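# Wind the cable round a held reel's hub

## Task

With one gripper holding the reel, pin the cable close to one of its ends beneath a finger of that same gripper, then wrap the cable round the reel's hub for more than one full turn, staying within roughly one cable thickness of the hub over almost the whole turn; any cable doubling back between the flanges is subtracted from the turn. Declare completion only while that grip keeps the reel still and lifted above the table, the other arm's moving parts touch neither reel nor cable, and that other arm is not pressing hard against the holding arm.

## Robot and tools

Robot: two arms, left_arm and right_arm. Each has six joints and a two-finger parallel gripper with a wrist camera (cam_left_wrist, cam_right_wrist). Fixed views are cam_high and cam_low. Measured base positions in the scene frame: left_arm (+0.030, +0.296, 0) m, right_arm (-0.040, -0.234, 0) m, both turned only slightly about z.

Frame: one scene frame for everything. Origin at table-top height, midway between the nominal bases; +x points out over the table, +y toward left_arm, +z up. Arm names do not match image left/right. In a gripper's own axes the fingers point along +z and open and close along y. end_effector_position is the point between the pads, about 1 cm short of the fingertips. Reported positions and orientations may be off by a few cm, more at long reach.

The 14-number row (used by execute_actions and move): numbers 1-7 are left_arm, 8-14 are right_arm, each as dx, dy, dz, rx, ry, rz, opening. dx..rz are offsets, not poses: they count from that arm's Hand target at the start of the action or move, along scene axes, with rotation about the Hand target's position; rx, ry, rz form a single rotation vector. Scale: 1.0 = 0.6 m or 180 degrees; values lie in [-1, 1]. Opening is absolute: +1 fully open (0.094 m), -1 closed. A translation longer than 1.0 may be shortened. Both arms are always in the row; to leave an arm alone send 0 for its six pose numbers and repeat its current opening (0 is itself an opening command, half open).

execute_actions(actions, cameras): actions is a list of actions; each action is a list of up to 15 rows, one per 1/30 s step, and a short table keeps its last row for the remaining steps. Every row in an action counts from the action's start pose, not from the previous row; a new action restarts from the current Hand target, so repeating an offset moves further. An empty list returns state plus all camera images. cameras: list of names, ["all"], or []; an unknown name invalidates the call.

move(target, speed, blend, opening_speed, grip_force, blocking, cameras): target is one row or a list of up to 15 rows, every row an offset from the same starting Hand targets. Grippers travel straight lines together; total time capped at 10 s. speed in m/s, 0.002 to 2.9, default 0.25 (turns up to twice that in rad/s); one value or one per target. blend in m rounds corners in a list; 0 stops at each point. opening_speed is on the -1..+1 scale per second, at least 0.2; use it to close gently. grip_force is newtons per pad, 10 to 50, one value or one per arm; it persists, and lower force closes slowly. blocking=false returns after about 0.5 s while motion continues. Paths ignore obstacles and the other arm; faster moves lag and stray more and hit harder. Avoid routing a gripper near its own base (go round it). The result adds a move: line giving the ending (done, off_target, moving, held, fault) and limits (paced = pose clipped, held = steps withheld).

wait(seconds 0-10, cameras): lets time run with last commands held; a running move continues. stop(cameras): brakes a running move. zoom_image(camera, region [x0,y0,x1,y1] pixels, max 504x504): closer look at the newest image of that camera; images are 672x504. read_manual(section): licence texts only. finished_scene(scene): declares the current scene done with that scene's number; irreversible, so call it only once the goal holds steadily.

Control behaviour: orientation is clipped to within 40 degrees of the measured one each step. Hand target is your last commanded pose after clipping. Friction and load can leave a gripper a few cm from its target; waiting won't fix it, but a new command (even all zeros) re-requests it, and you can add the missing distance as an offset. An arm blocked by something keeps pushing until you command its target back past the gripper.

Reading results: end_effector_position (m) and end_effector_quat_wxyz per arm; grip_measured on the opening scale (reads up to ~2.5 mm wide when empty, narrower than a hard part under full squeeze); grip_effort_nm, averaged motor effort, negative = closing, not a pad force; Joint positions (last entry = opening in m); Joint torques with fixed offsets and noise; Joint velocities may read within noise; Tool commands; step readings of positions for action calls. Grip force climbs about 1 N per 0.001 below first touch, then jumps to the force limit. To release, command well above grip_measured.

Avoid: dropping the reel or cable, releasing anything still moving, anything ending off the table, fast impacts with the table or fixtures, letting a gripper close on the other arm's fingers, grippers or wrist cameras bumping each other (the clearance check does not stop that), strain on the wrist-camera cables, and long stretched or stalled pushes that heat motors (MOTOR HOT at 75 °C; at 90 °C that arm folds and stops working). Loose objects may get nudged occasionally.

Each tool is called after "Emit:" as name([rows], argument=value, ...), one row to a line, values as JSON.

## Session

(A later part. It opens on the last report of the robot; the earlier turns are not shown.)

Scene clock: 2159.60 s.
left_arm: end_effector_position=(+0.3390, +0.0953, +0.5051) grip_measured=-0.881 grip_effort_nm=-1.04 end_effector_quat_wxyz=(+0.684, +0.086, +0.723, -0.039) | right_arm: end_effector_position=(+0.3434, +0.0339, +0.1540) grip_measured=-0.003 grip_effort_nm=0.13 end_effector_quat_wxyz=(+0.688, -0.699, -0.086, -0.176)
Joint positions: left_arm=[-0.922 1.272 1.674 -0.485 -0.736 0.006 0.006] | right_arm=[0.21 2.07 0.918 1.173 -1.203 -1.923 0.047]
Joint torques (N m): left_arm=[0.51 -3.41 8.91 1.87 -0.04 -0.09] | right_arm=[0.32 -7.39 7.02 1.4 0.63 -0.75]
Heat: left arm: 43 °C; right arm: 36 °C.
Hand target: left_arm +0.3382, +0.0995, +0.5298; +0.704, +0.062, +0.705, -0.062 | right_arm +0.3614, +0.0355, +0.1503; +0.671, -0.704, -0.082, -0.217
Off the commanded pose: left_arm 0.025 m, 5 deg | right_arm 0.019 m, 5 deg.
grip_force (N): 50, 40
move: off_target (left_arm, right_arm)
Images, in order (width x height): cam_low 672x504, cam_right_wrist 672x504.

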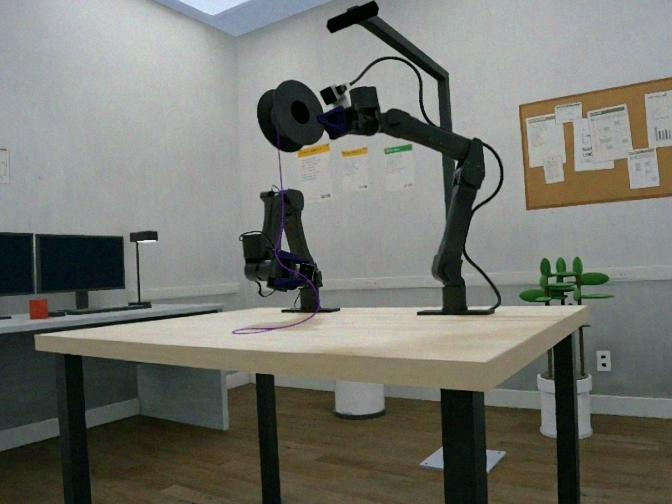

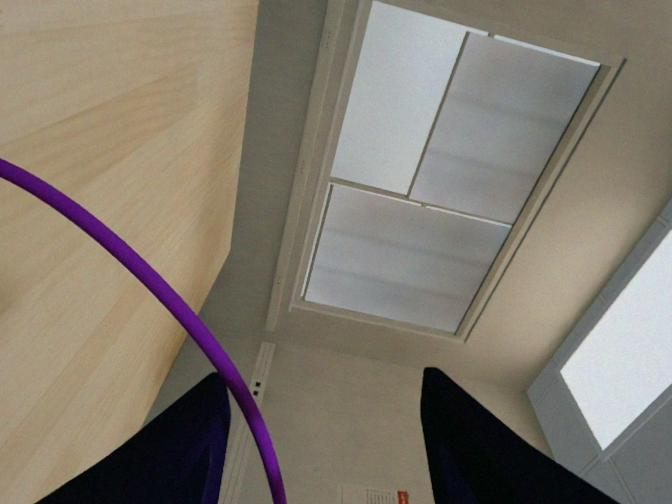

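Emit:
move(target=[0,0,0,0,0,0,-1, -0.02,0,0.005,0,0,0,-1], opening_speed=0.6, speed=0.05, cameras=["cam_low","cam_right_wrist"])

Emit:
zoom_image(camera="cam_low", region=[180, 80, 400, 340])

Scene clock: 2169.83 s.
left_arm: end_effector_position=(+0.3390, +0.0953, +0.5051) grip_measured=-0.881 grip_effort_nm=-1.03 end_effector_quat_wxyz=(+0.684, +0.086, +0.723, -0.039) | right_arm: end_effector_position=(+0.3433, +0.0353, +0.1539) grip_measured=-0.915 grip_effort_nm=-0.81 end_effector_quat_wxyz=(+0.688, -0.699, -0.084, -0.175)
Joint positions: left_arm=[-0.922 1.272 1.674 -0.485 -0.736 0.006 0.006] | right_arm=[0.214 2.07 0.918 1.173 -1.198 -1.919 0.004]
Joint torques (N m): left_arm=[0.5 -3.43 8.91 1.87 -0.03 -0.1] | right_arm=[0.75 -10.18 3.36 1.58 0.66 -0.77]
Heat: left arm: 43 °C; right arm: 36 °C.
Hand target: left_arm +0.3382, +0.0995, +0.5298; +0.704, +0.062, +0.705, -0.062 | right_arm +0.3494, +0.0355, +0.1533; +0.671, -0.704, -0.081, -0.217
Off the commanded pose: left_arm 0.025 m, 5 deg | right_arm 0.006 m, 5 deg.
grip_force (N): 50, 40
move: off_target (left_arm, right_arm)
Images, in order (width x height): cam_low 672x504, cam_right_wrist 672x504.

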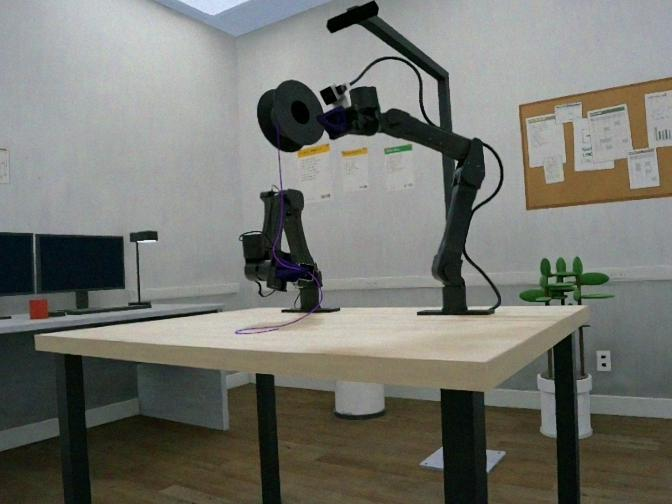

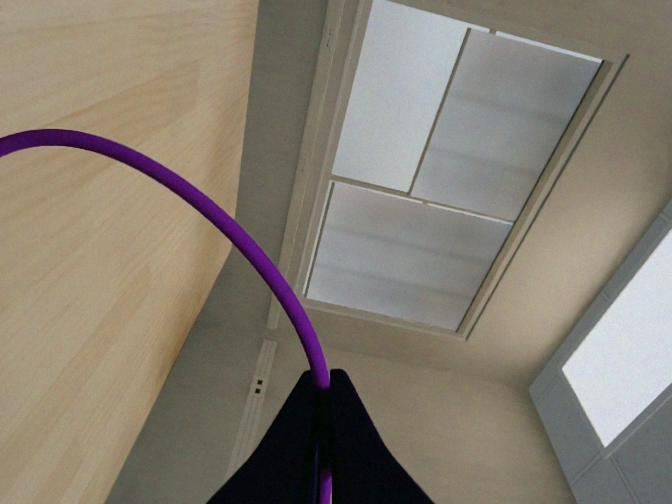

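Scaled by 1.938.

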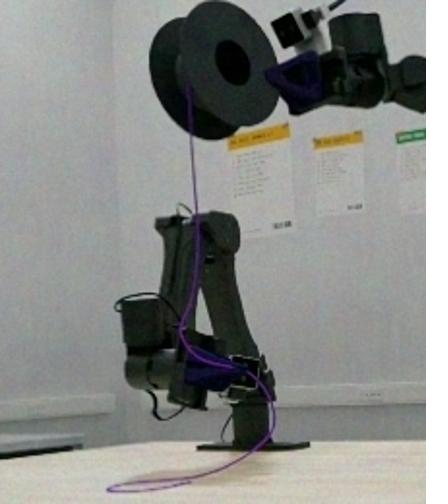

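Emit:
move(target=[0,0,-0.1867,0,0,0,-1, -0.3157,-0.0287,0.0362,0,0,0,-1], speed=0.1, cameras=["all"])

Emit:
zoom_image(camera="cam_low", region=[180, 80, 400, 340])

Scene clock: 2215.40 s.
left_arm: end_effector_position=(+0.3423, +0.0904, +0.3896) grip_measured=-0.881 grip_effort_nm=-1.03 end_effector_quat_wxyz=(+0.674, +0.097, +0.732, -0.030) | right_arm: end_effector_position=(+0.1646, +0.0183, +0.1803) grip_measured=-0.916 grip_effort_nm=-0.85 end_effector_quat_wxyz=(+0.675, -0.698, -0.083, -0.224)
Joint positions: left_arm=[-0.922 1.12 1.111 -0.112 -0.734 0.006 0.006] | right_arm=[0.387 1.335 0.191 1.162 -0.952 -1.994 0.004]
Joint torques (N m): left_arm=[0.58 -6.57 6.63 2.19 -0.07 -0.12] | right_arm=[0.64 -4 4.19 1.65 0.04 -0.07]
Heat: left arm: 44 °C; right arm: 37 °C.
Hand target: left_arm +0.3382, +0.0995, +0.4179; +0.704, +0.061, +0.705, -0.062 | right_arm +0.1601, +0.0183, +0.1750; +0.671, -0.704, -0.082, -0.217
Off the commanded pose: left_arm 0.030 m, 7 deg | right_arm 0.007 m, 1 deg.
grip_force (N): 50, 40
move: off_target (left_arm)

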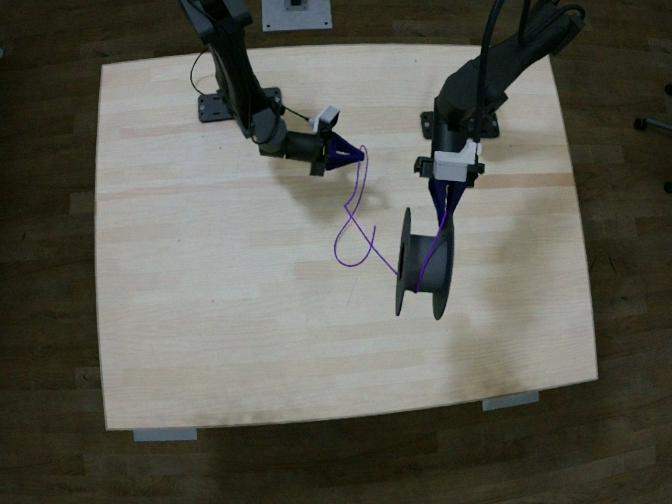

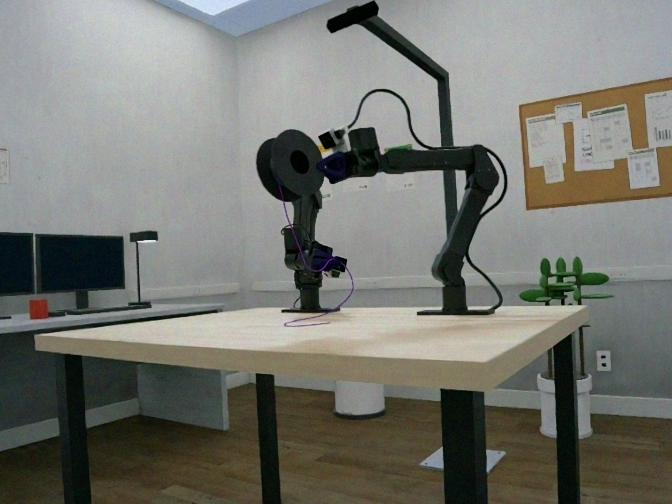

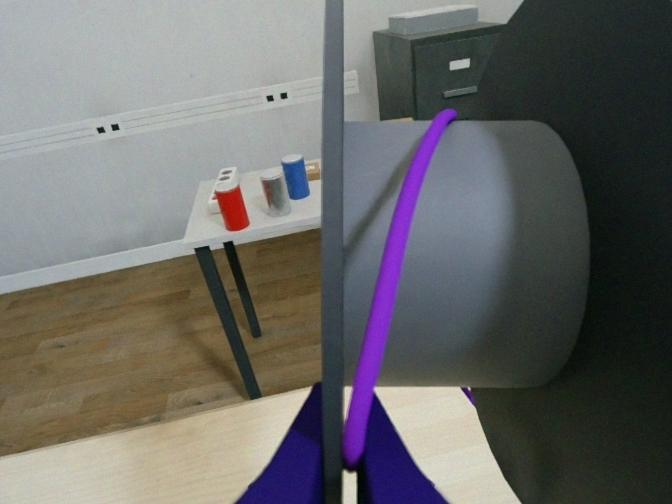

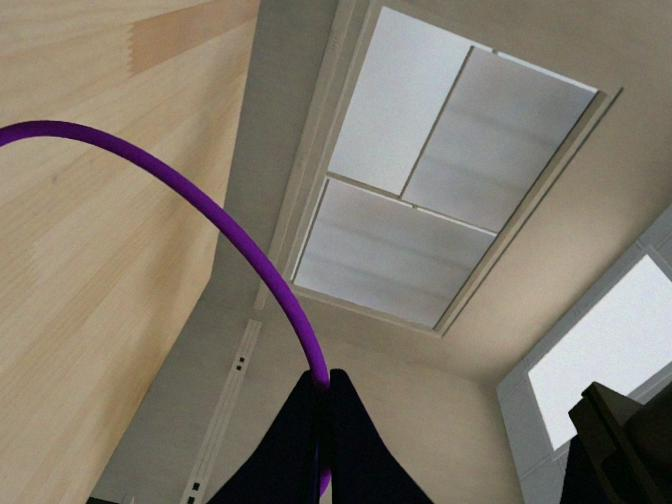

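Scaled by 1.938.

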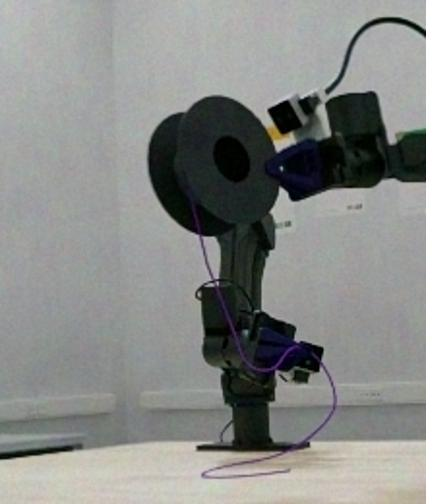

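Emit:
move([
  [0,0,0,0,0,0,-1, -0.0352,-0.0112,0.285,0.0317,0.1634,0,-1],
  [0,0,0,0,0,0,-1, 0.0515,-0.0025,0.585,0.0844,0.4356,0,-1],
  [0,0,0,0,0,0,-1, 0.2848,-0.0223,0.6183,0.1267,0.6533,0,-1],
], speed=0.18, blend=[0.04,0.04,0], cameras=["all"])

Emit:
zoom_image(camera="cam_low", region=[180, 60, 400, 340])

Emit:
zoom_image(camera="cam_high", region=[300, 110, 480, 330])

Scene clock: 2243.20 s.
left_arm: end_effector_position=(+0.3423, +0.0904, +0.3900) grip_measured=-0.881 grip_effort_nm=-1.04 end_effector_quat_wxyz=(+0.675, +0.096, +0.731, -0.031) | right_arm: end_effector_position=(+0.3313, +0.0069, +0.5439) grip_measured=-0.916 grip_effort_nm=-0.85 end_effector_quat_wxyz=(+0.525, -0.425, +0.565, +0.473)
Joint positions: left_arm=[-0.922 1.12 1.111 -0.11 -0.734 0.006 0.006] | right_arm=[0.155 1.823 2.321 -0.498 -1.193 0.088 0.004]
Joint torques (N m): left_arm=[0.59 -6.54 6.61 2.15 -0.06 -0.11] | right_arm=[-0.58 -6.09 7.87 1.61 -0.15 0.05]
Heat: left arm: 45 °C; right arm: 34 °C.
Hand target: left_arm +0.3382, +0.0995, +0.4179; +0.704, +0.061, +0.705, -0.062 | right_arm +0.3311, +0.0050, +0.5458; +0.522, -0.427, +0.565, +0.476
Off the commanded pose: left_arm 0.030 m, 7 deg | right_arm 0.003 m, 1 deg.
grip_force (N): 50, 40
move: off_target (left_arm)

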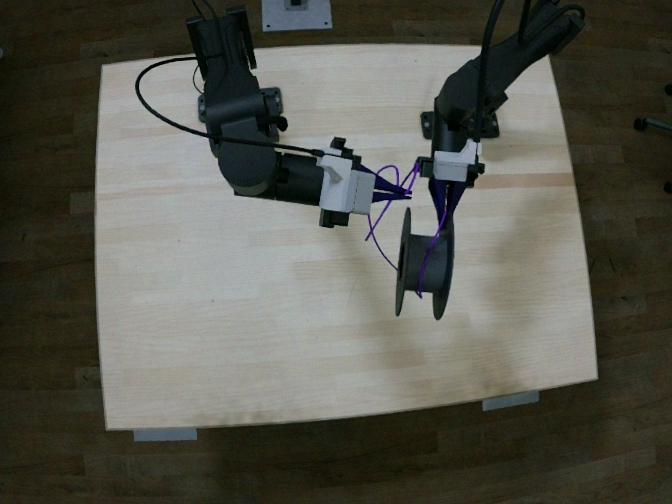

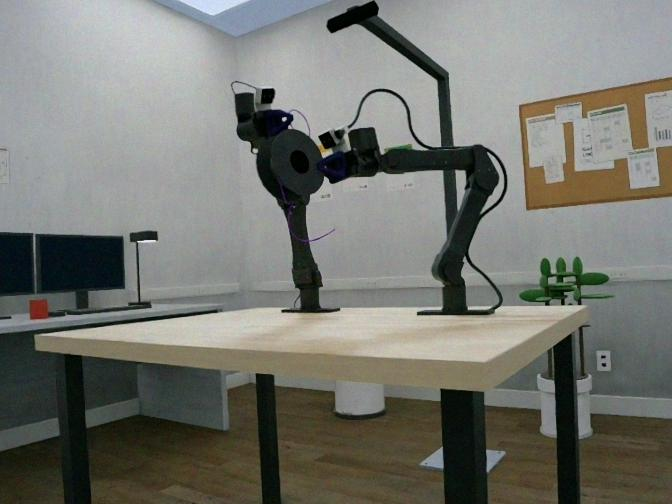

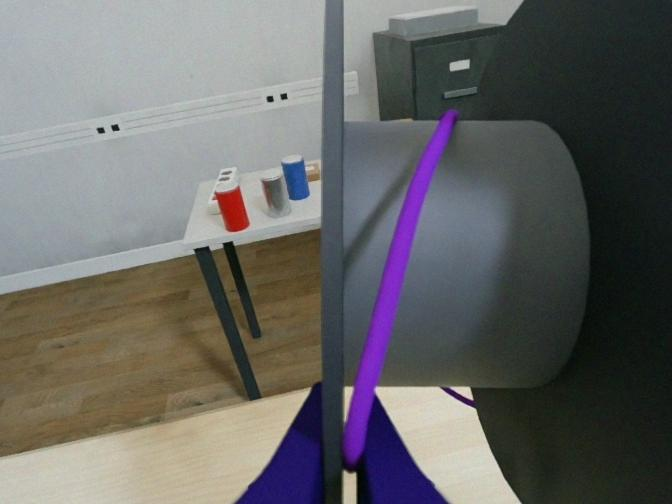

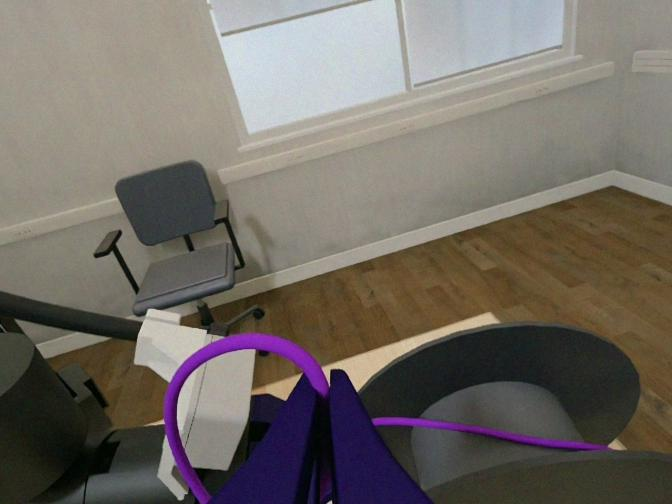

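Scaled by 1.800.

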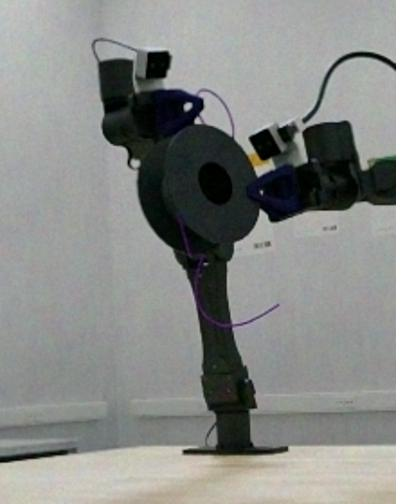

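Scaled by 2.291.

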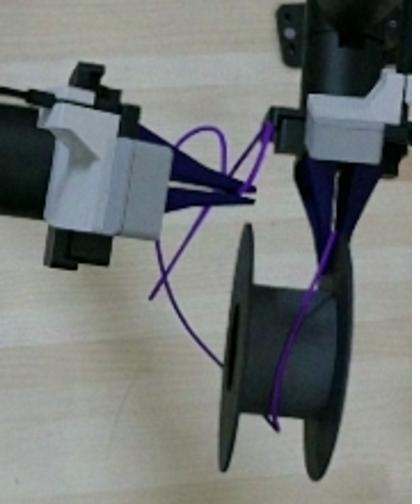

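Emit:
zoom_image(camera="cam_high", region=[350, 140, 450, 240])

Emit:
zoom_image(camera="cam_low", region=[230, 80, 370, 250])

Emit:
zoom_image(camera="cam_right_wrist", region=[140, 310, 672, 504])

Scaled by 5.040.

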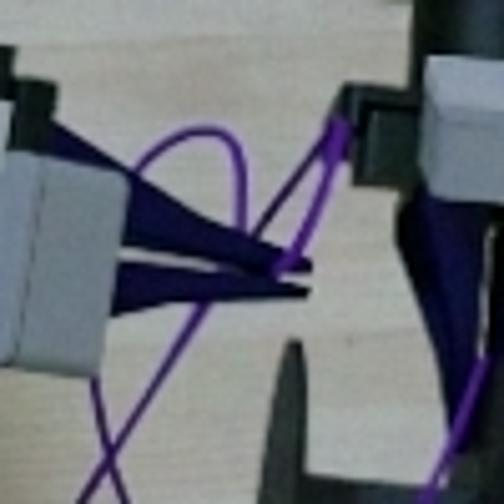

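Scaled by 2.965.

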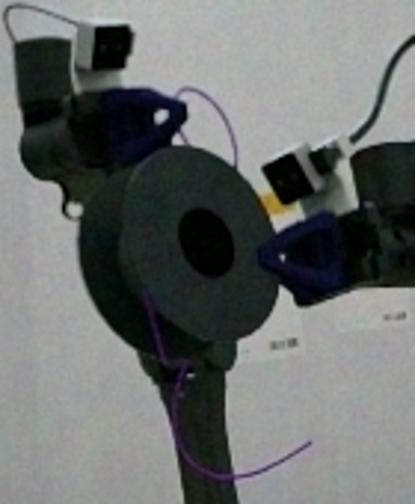

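Region (140, 310, 672, 504) is 532x194 pixels. A region can be at most 504 by 504 pixels.

Emit:
move(target=[0,0,-0.0933,0,0,0,-1, -0.235,0.02,-0.045,-0.0317,-0.1634,0,-1], speed=0.1, cameras=["all"])

Emit:
zoom_image(camera="cam_low", region=[210, 80, 370, 260])

Emit:
zoom_image(camera="cam_high", region=[310, 110, 480, 330])

Scene clock: 2276.07 s.
left_arm: end_effector_position=(+0.3408, +0.0924, +0.3353) grip_measured=-0.881 grip_effort_nm=-1.04 end_effector_quat_wxyz=(+0.675, +0.096, +0.731, -0.031) | right_arm: end_effector_position=(+0.1942, +0.0163, +0.5197) grip_measured=-0.916 grip_effort_nm=-0.85 end_effector_quat_wxyz=(+0.624, -0.556, +0.443, +0.325)
Joint positions: left_arm=[-0.922 1.081 0.87 0.095 -0.734 0.006 0.006] | right_arm=[0.317 1.268 1.676 -0.426 -1.031 -0.434 0.004]
Joint torques (N m): left_arm=[0.64 -6.24 6.71 2.15 -0.06 -0.12] | right_arm=[0.7 -3.92 4.68 1.99 0 -0.06]
Heat: left arm: 47 °C; right arm: 35 °C.
Hand target: left_arm +0.3382, +0.0995, +0.3619; +0.704, +0.061, +0.705, -0.062 | right_arm +0.1901, +0.0170, +0.5188; +0.626, -0.559, +0.437, +0.323
Off the commanded pose: left_arm 0.028 m, 7 deg | right_arm 0.004 m, 1 deg.
grip_force (N): 50, 40
move: off_target (left_arm)

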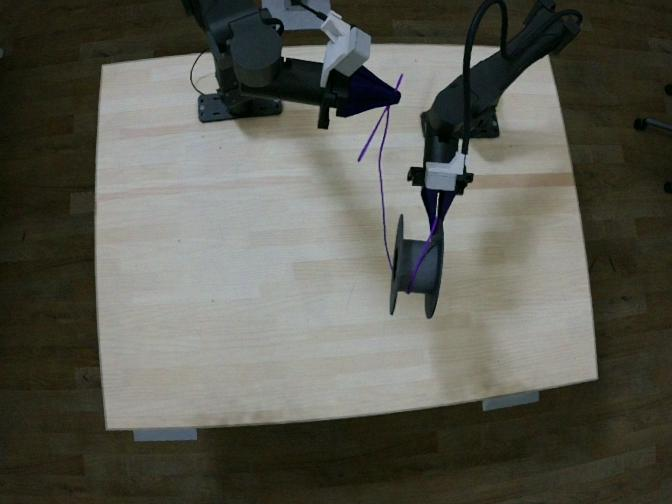

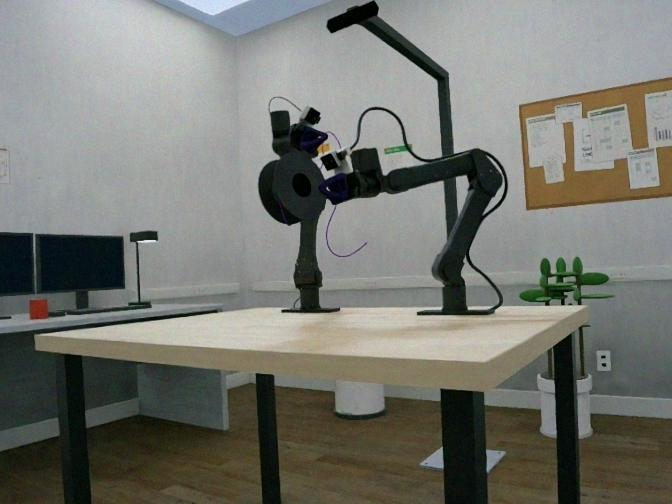

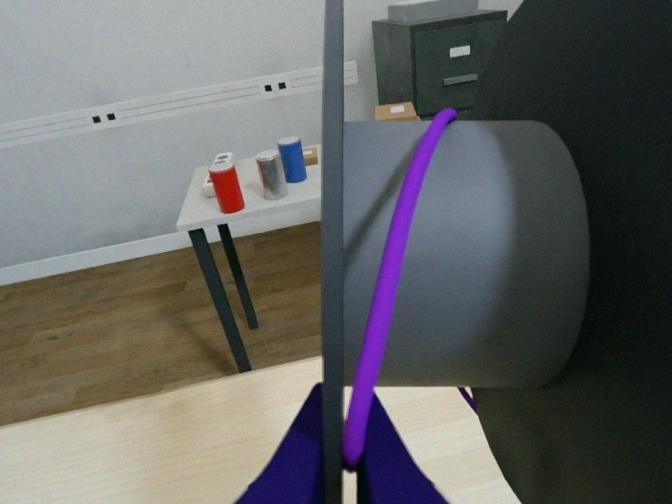

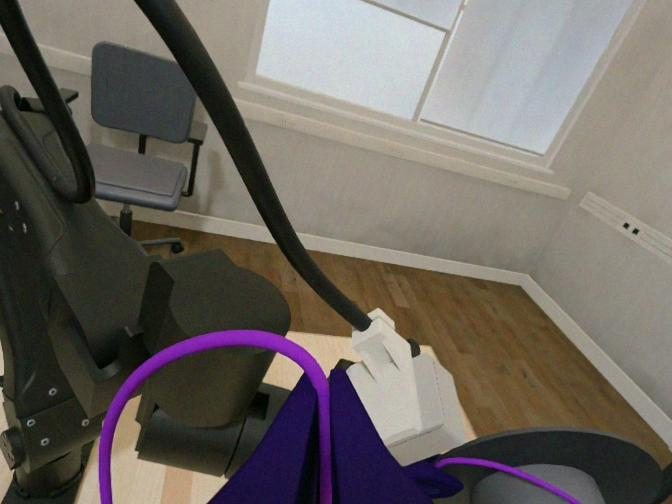

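Scaled by 2.800.

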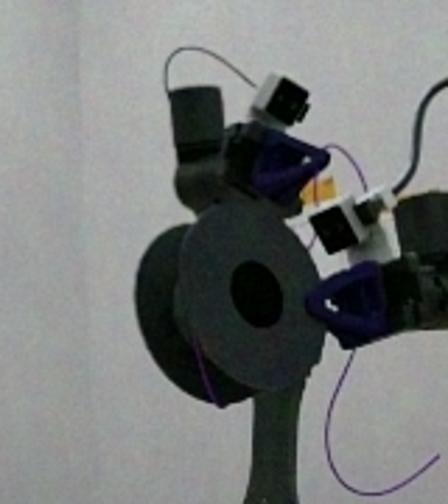

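Scaled by 2.291.

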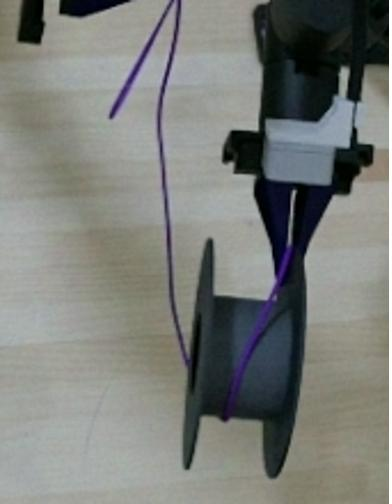

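Emit:
move(target=[0.1833,0,0,0,0,0,-1, -0.0753,0.0272,-0.3828,-0.058,-0.2995,0,-1], speed=0.12, cameras=["all"])

Emit:
zoom_image(camera="cam_low", region=[190, 90, 370, 290])

Emit:
zoom_image(camera="cam_high", region=[310, 90, 480, 370])

Scene clock: 2307.20 s.
left_arm: end_effector_position=(+0.4391, +0.1028, +0.3187) grip_measured=-0.881 grip_effort_nm=-1.03 end_effector_quat_wxyz=(+0.662, +0.088, +0.744, -0.036) | right_arm: end_effector_position=(+0.1495, +0.0333, +0.2923) grip_measured=-0.916 grip_effort_nm=-0.85 end_effector_quat_wxyz=(+0.703, -0.697, +0.137, -0.006)
Joint positions: left_arm=[-0.621 1.353 1.009 0.21 -0.437 0.006 0.006] | right_arm=[0.498 0.907 0.543 0.349 -0.841 -1.396 0.004]
Joint torques (N m): left_arm=[0.57 -5.15 11.55 2.35 -0.01 -0.09] | right_arm=[0.79 -2.5 5.72 2.13 0 0]
Heat: left arm: 49 °C; right arm: 33 °C.
Hand target: left_arm +0.4482, +0.0996, +0.3620; +0.704, +0.061, +0.705, -0.062 | right_arm +0.1448, +0.0334, +0.2892; +0.704, -0.697, +0.132, -0.004
Off the commanded pose: left_arm 0.044 m, 8 deg | right_arm 0.006 m, 1 deg.
grip_force (N): 50, 40
move: off_target (left_arm)

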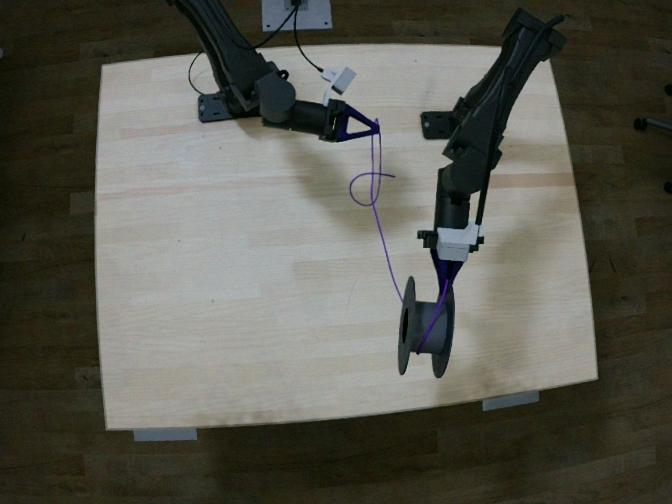

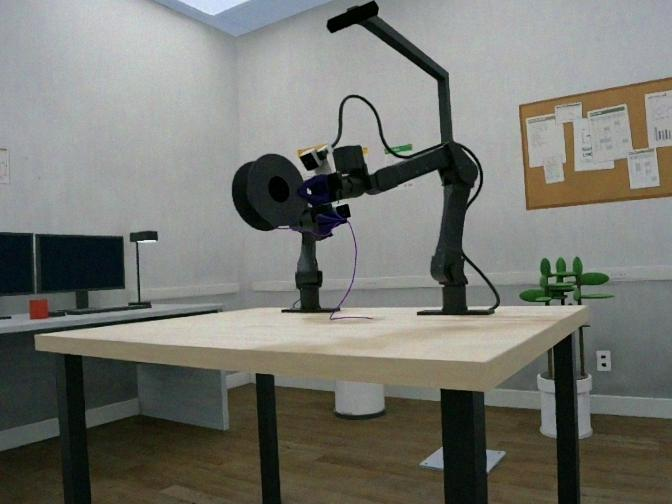

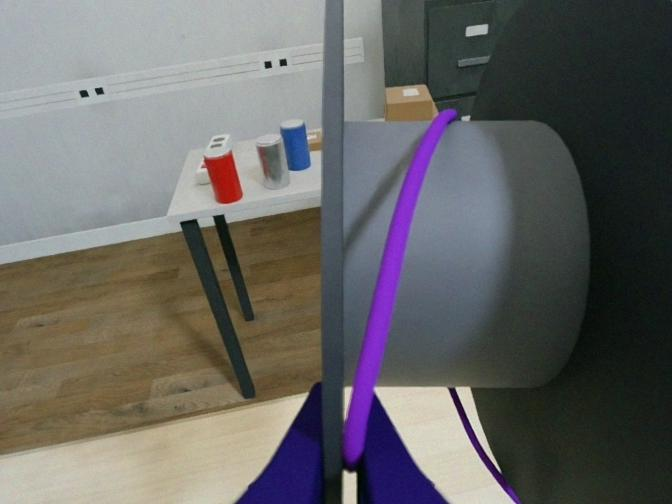

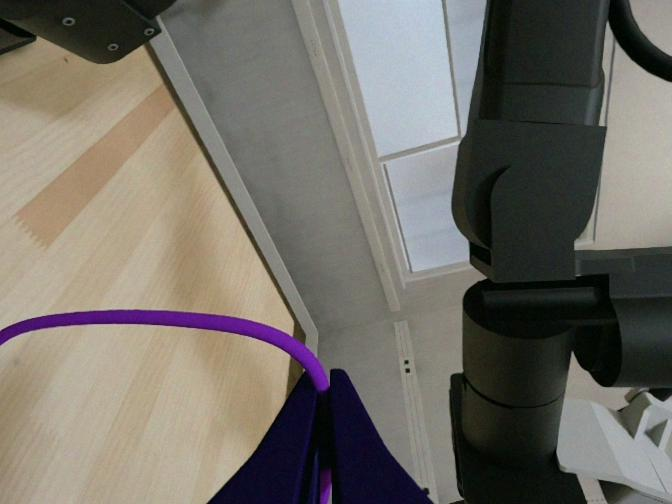

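Scaled by 2.520.

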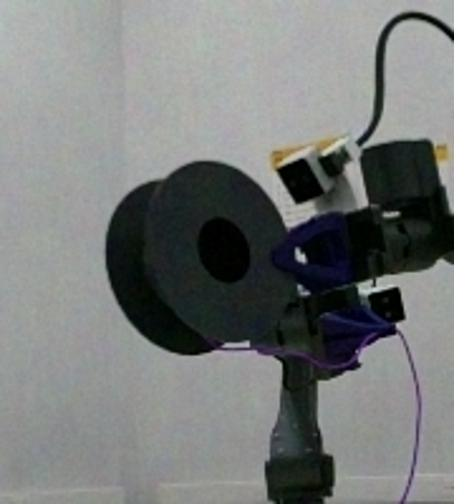

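Scaled by 1.800.

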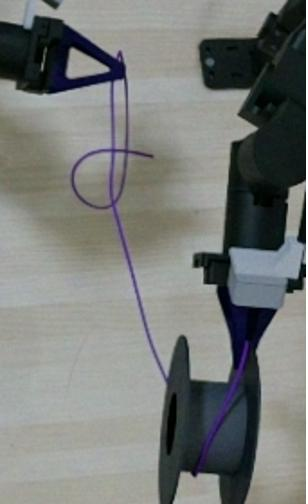

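Emit:
move([
  [0,0,0,0,0,0,-1, 0.0308,-0.0055,0.1845,0.0106,0.0544,0,-1],
  [-0.17,0,-0.02,0,0,0,-1, 0.0125,-0.0222,0.363,0.0369,0.1906,0,-1],
], speed=0.12, blend=[0.02,0], cameras=["all"])

Emit:
zoom_image(camera="cam_low", region=[190, 70, 370, 270])

Emit:
zoom_image(camera="cam_high", region=[310, 70, 480, 330])

Scene clock: 2339.33 s.
left_arm: end_effector_position=(+0.3517, +0.0925, +0.3283) grip_measured=-0.881 grip_effort_nm=-1.04 end_effector_quat_wxyz=(+0.682, +0.090, +0.725, -0.042) | right_arm: end_effector_position=(+0.1566, +0.0227, +0.4988) grip_measured=-0.916 grip_effort_nm=-0.85 end_effector_quat_wxyz=(+0.672, -0.627, +0.337, +0.205)
Joint positions: left_arm=[-0.879 1.104 0.833 0.184 -0.684 0.006 0.006] | right_arm=[0.425 1.118 1.498 -0.402 -0.919 -0.798 0.004]
Joint torques (N m): left_arm=[-0.47 -6.46 6.69 1.94 -0.29 -0.12] | right_arm=[-0.81 -1.7 8.59 1.79 -0.17 0.13]
Heat: left arm: 53 °C; right arm: 34 °C.
Hand target: left_arm +0.3462, +0.0995, +0.3499; +0.704, +0.061, +0.705, -0.062 | right_arm +0.1523, +0.0201, +0.5070; +0.673, -0.626, +0.334, +0.209
Off the commanded pose: left_arm 0.023 m, 5 deg | right_arm 0.010 m, 1 deg.
grip_force (N): 50, 40
move: off_target (left_arm)

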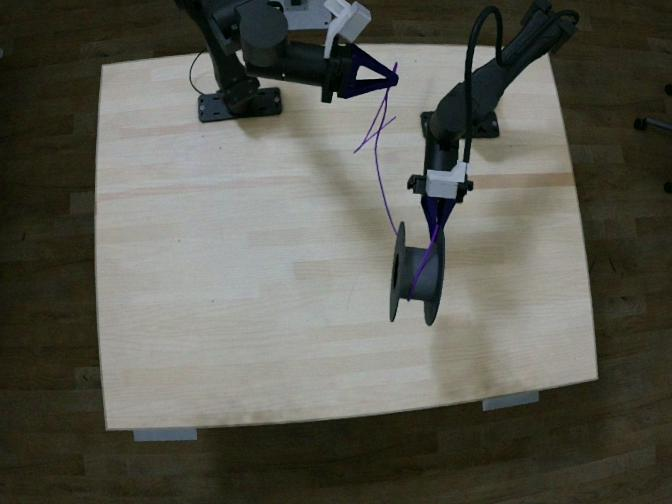

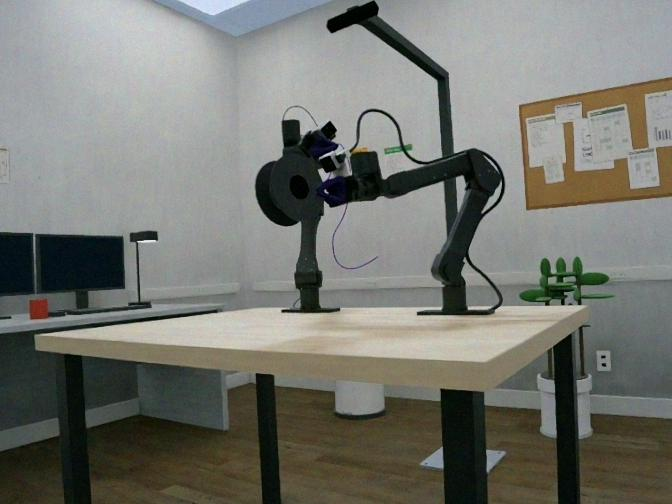

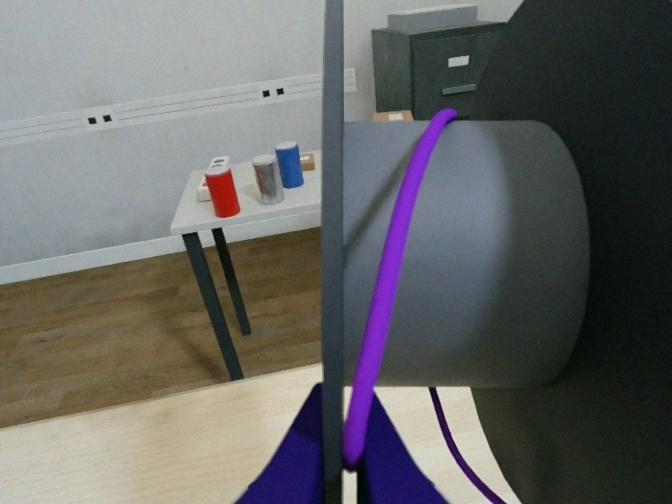

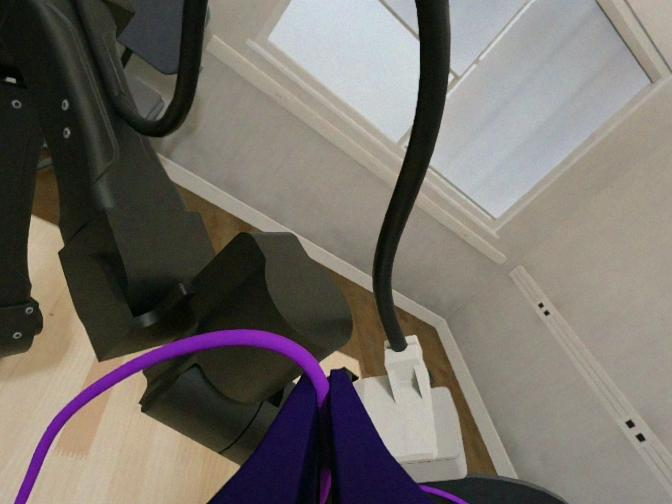

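Scaled by 2.520.

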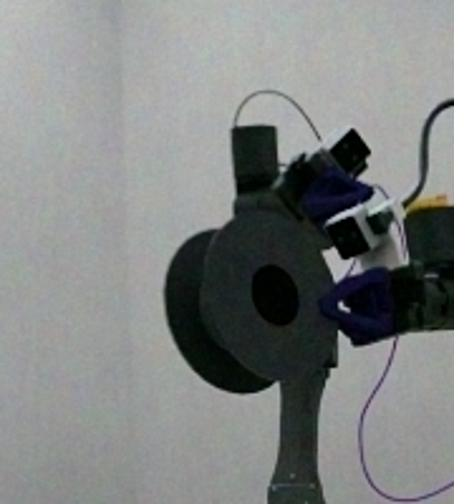

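Scaled by 1.938.

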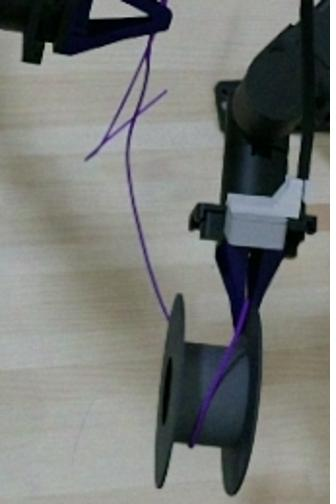

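Emit:
move([
  [0,0,-0.03,0,0,0,-1, 0.1462,-0.021,0.0517,0.019,0.098,0,-1],
  [0,0,-0.0415,0,0,0,-1, 0.3012,-0.051,0.0817,0.0391,0.2014,0,-1],
], speed=0.1, blend=[0.02,0], cameras=["all"])

Emit:
zoom_image(camera="cam_low", region=[190, 70, 370, 270])

Emit:
zoom_image(camera="cam_high", region=[310, 100, 480, 340])

Scene clock: 2361.20 s.
left_arm: end_effector_position=(+0.3502, +0.0945, +0.2987) grip_measured=-0.881 grip_effort_nm=-1.04 end_effector_quat_wxyz=(+0.674, +0.096, +0.731, -0.035) | right_arm: end_effector_position=(+0.3345, -0.0084, +0.5540) grip_measured=-0.916 grip_effort_nm=-0.85 end_effector_quat_wxyz=(+0.574, -0.484, +0.516, +0.413)
Joint positions: left_arm=[-0.879 1.104 0.737 0.253 -0.685 0.006 0.006] | right_arm=[0.109 1.883 2.464 -0.585 -1.238 -0.133 0.004]
Joint torques (N m): left_arm=[-0.47 -6.22 6.68 2.18 -0.22 -0.12] | right_arm=[-0.69 -6.45 7.43 1.56 -0.15 -0.05]
Heat: left arm: 51 °C; right arm: 37 °C.
Hand target: left_arm +0.3462, +0.0995, +0.3250; +0.704, +0.061, +0.705, -0.062 | right_arm +0.3330, -0.0106, +0.5560; +0.572, -0.488, +0.513, +0.413
Off the commanded pose: left_arm 0.027 m, 7 deg | right_arm 0.003 m, 1 deg.
grip_force (N): 50, 40
move: off_target (left_arm)

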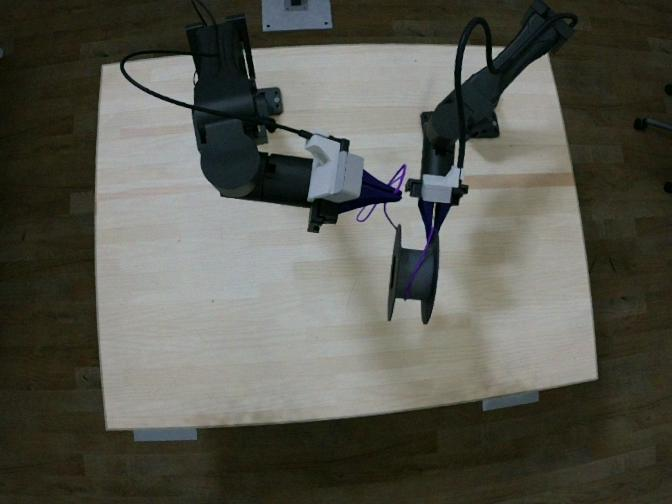

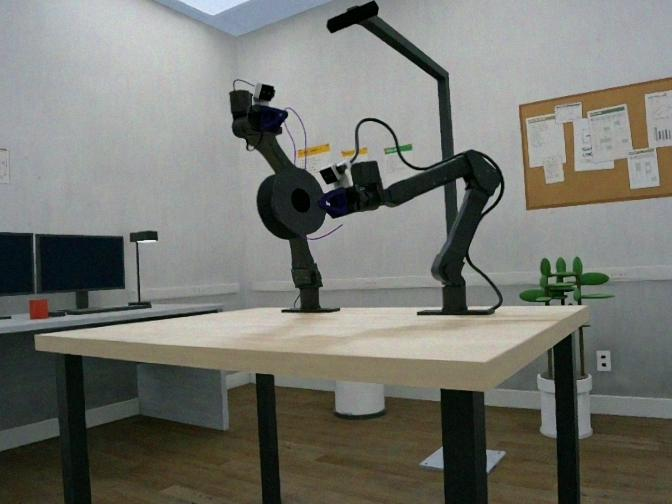

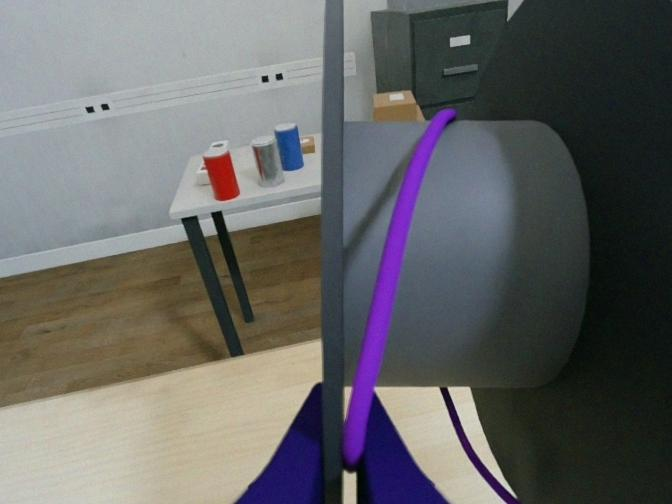

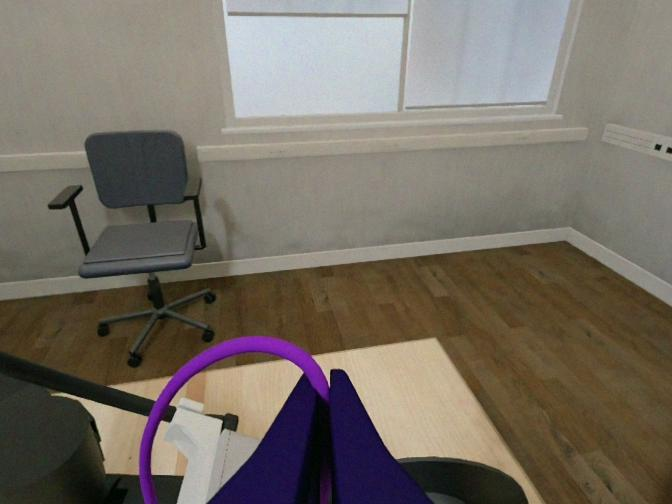

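Scaled by 2.520.

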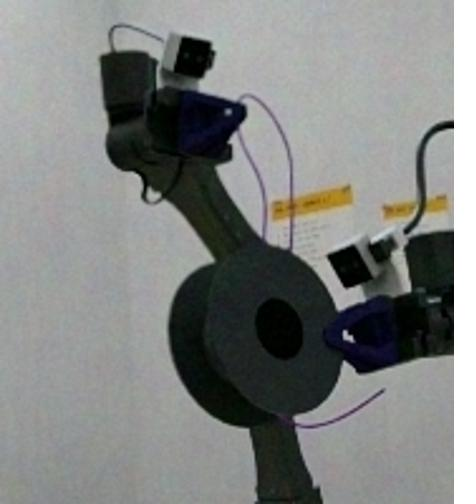

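Scaled by 2.100.

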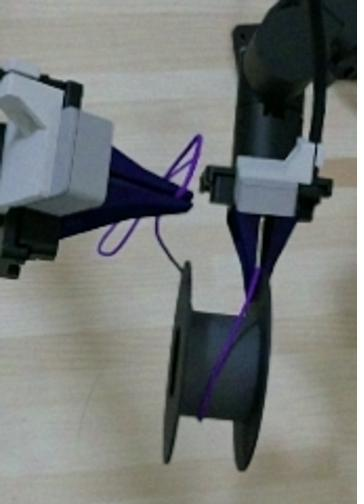

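Emit:
move(target=[0,0,0,0,0,0,-1, 0.0183,0.0983,0,0,0,0,-1], speed=0.08, cameras=["all"])

Emit:
zoom_image(camera="cam_low", region=[190, 70, 370, 270])

Emit:
zoom_image(camera="cam_high", region=[310, 100, 480, 340])

Scene clock: 2384.97 s.
left_arm: end_effector_position=(+0.3502, +0.0945, +0.2987) grip_measured=-0.881 grip_effort_nm=-1.03 end_effector_quat_wxyz=(+0.674, +0.096, +0.731, -0.035) | right_arm: end_effector_position=(+0.3440, +0.0470, +0.5562) grip_measured=-0.916 grip_effort_nm=-0.85 end_effector_quat_wxyz=(+0.575, -0.485, +0.512, +0.414)
Joint positions: left_arm=[-0.879 1.104 0.737 0.253 -0.685 0.006 0.006] | right_arm=[0.256 2.074 2.779 -0.692 -1.097 -0.123 0.004]
Joint torques (N m): left_arm=[-0.49 -6.22 6.67 2.19 -0.22 -0.13] | right_arm=[0.36 -7.34 6.8 1.66 0.02 -0.03]
Heat: left arm: 52 °C; right arm: 36 °C.
Hand target: left_arm +0.3462, +0.0995, +0.3250; +0.704, +0.061, +0.705, -0.062 | right_arm +0.3440, +0.0484, +0.5560; +0.572, -0.488, +0.513, +0.413
Off the commanded pose: left_arm 0.027 m, 7 deg | right_arm 0.001 m, 1 deg.
grip_force (N): 50, 40
move: off_target (left_arm)

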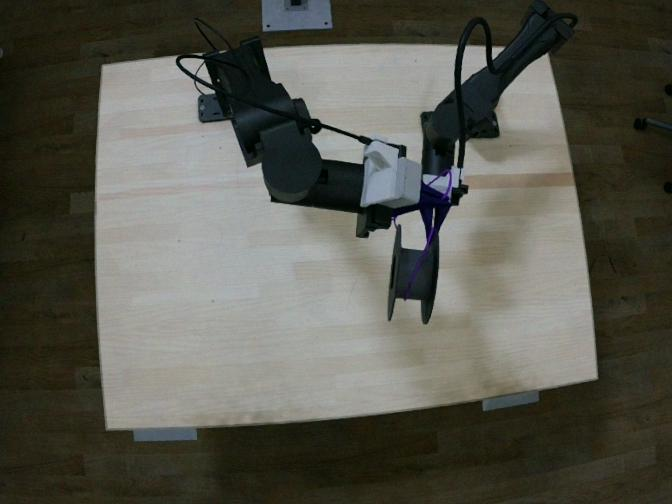

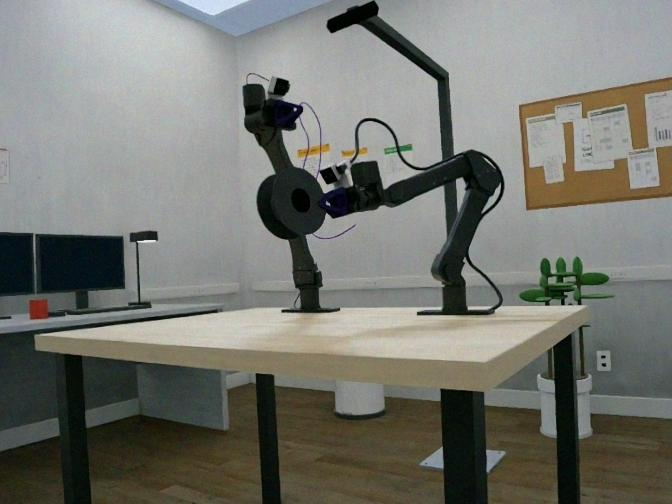

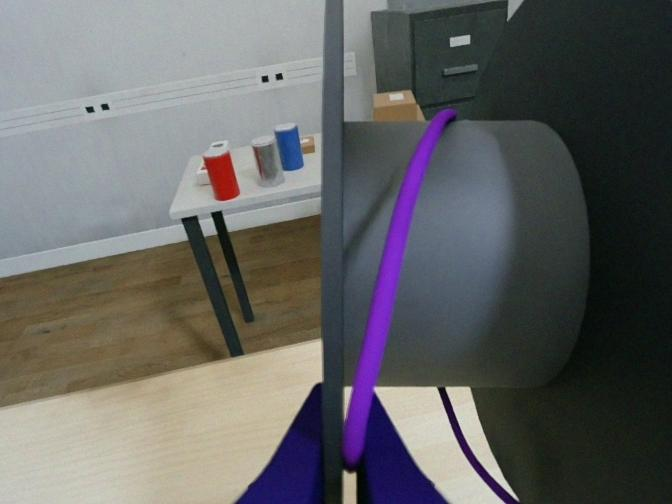

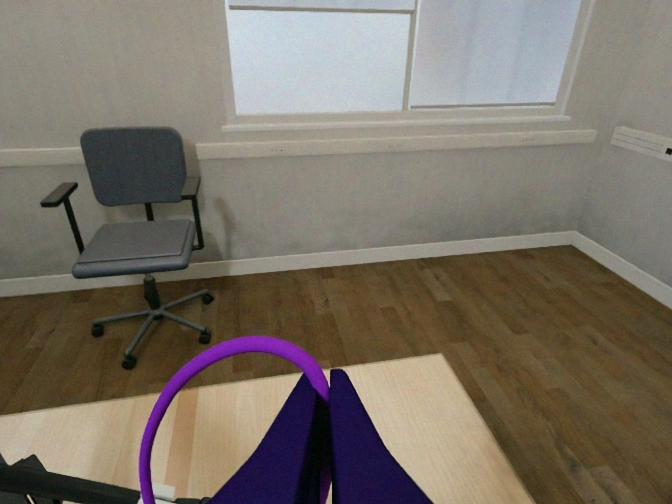

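Scaled by 2.520.

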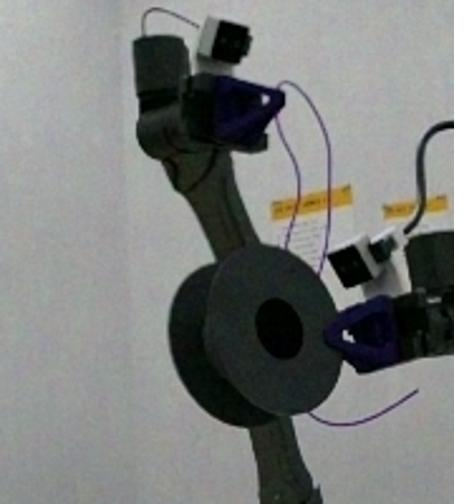

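Scaled by 2.100.

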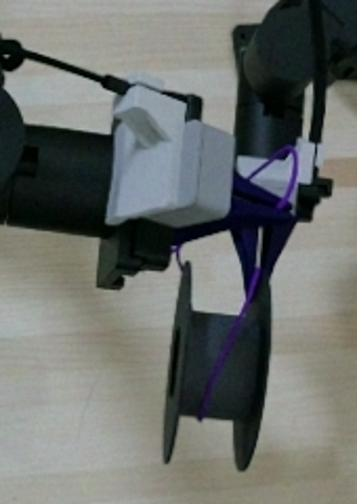

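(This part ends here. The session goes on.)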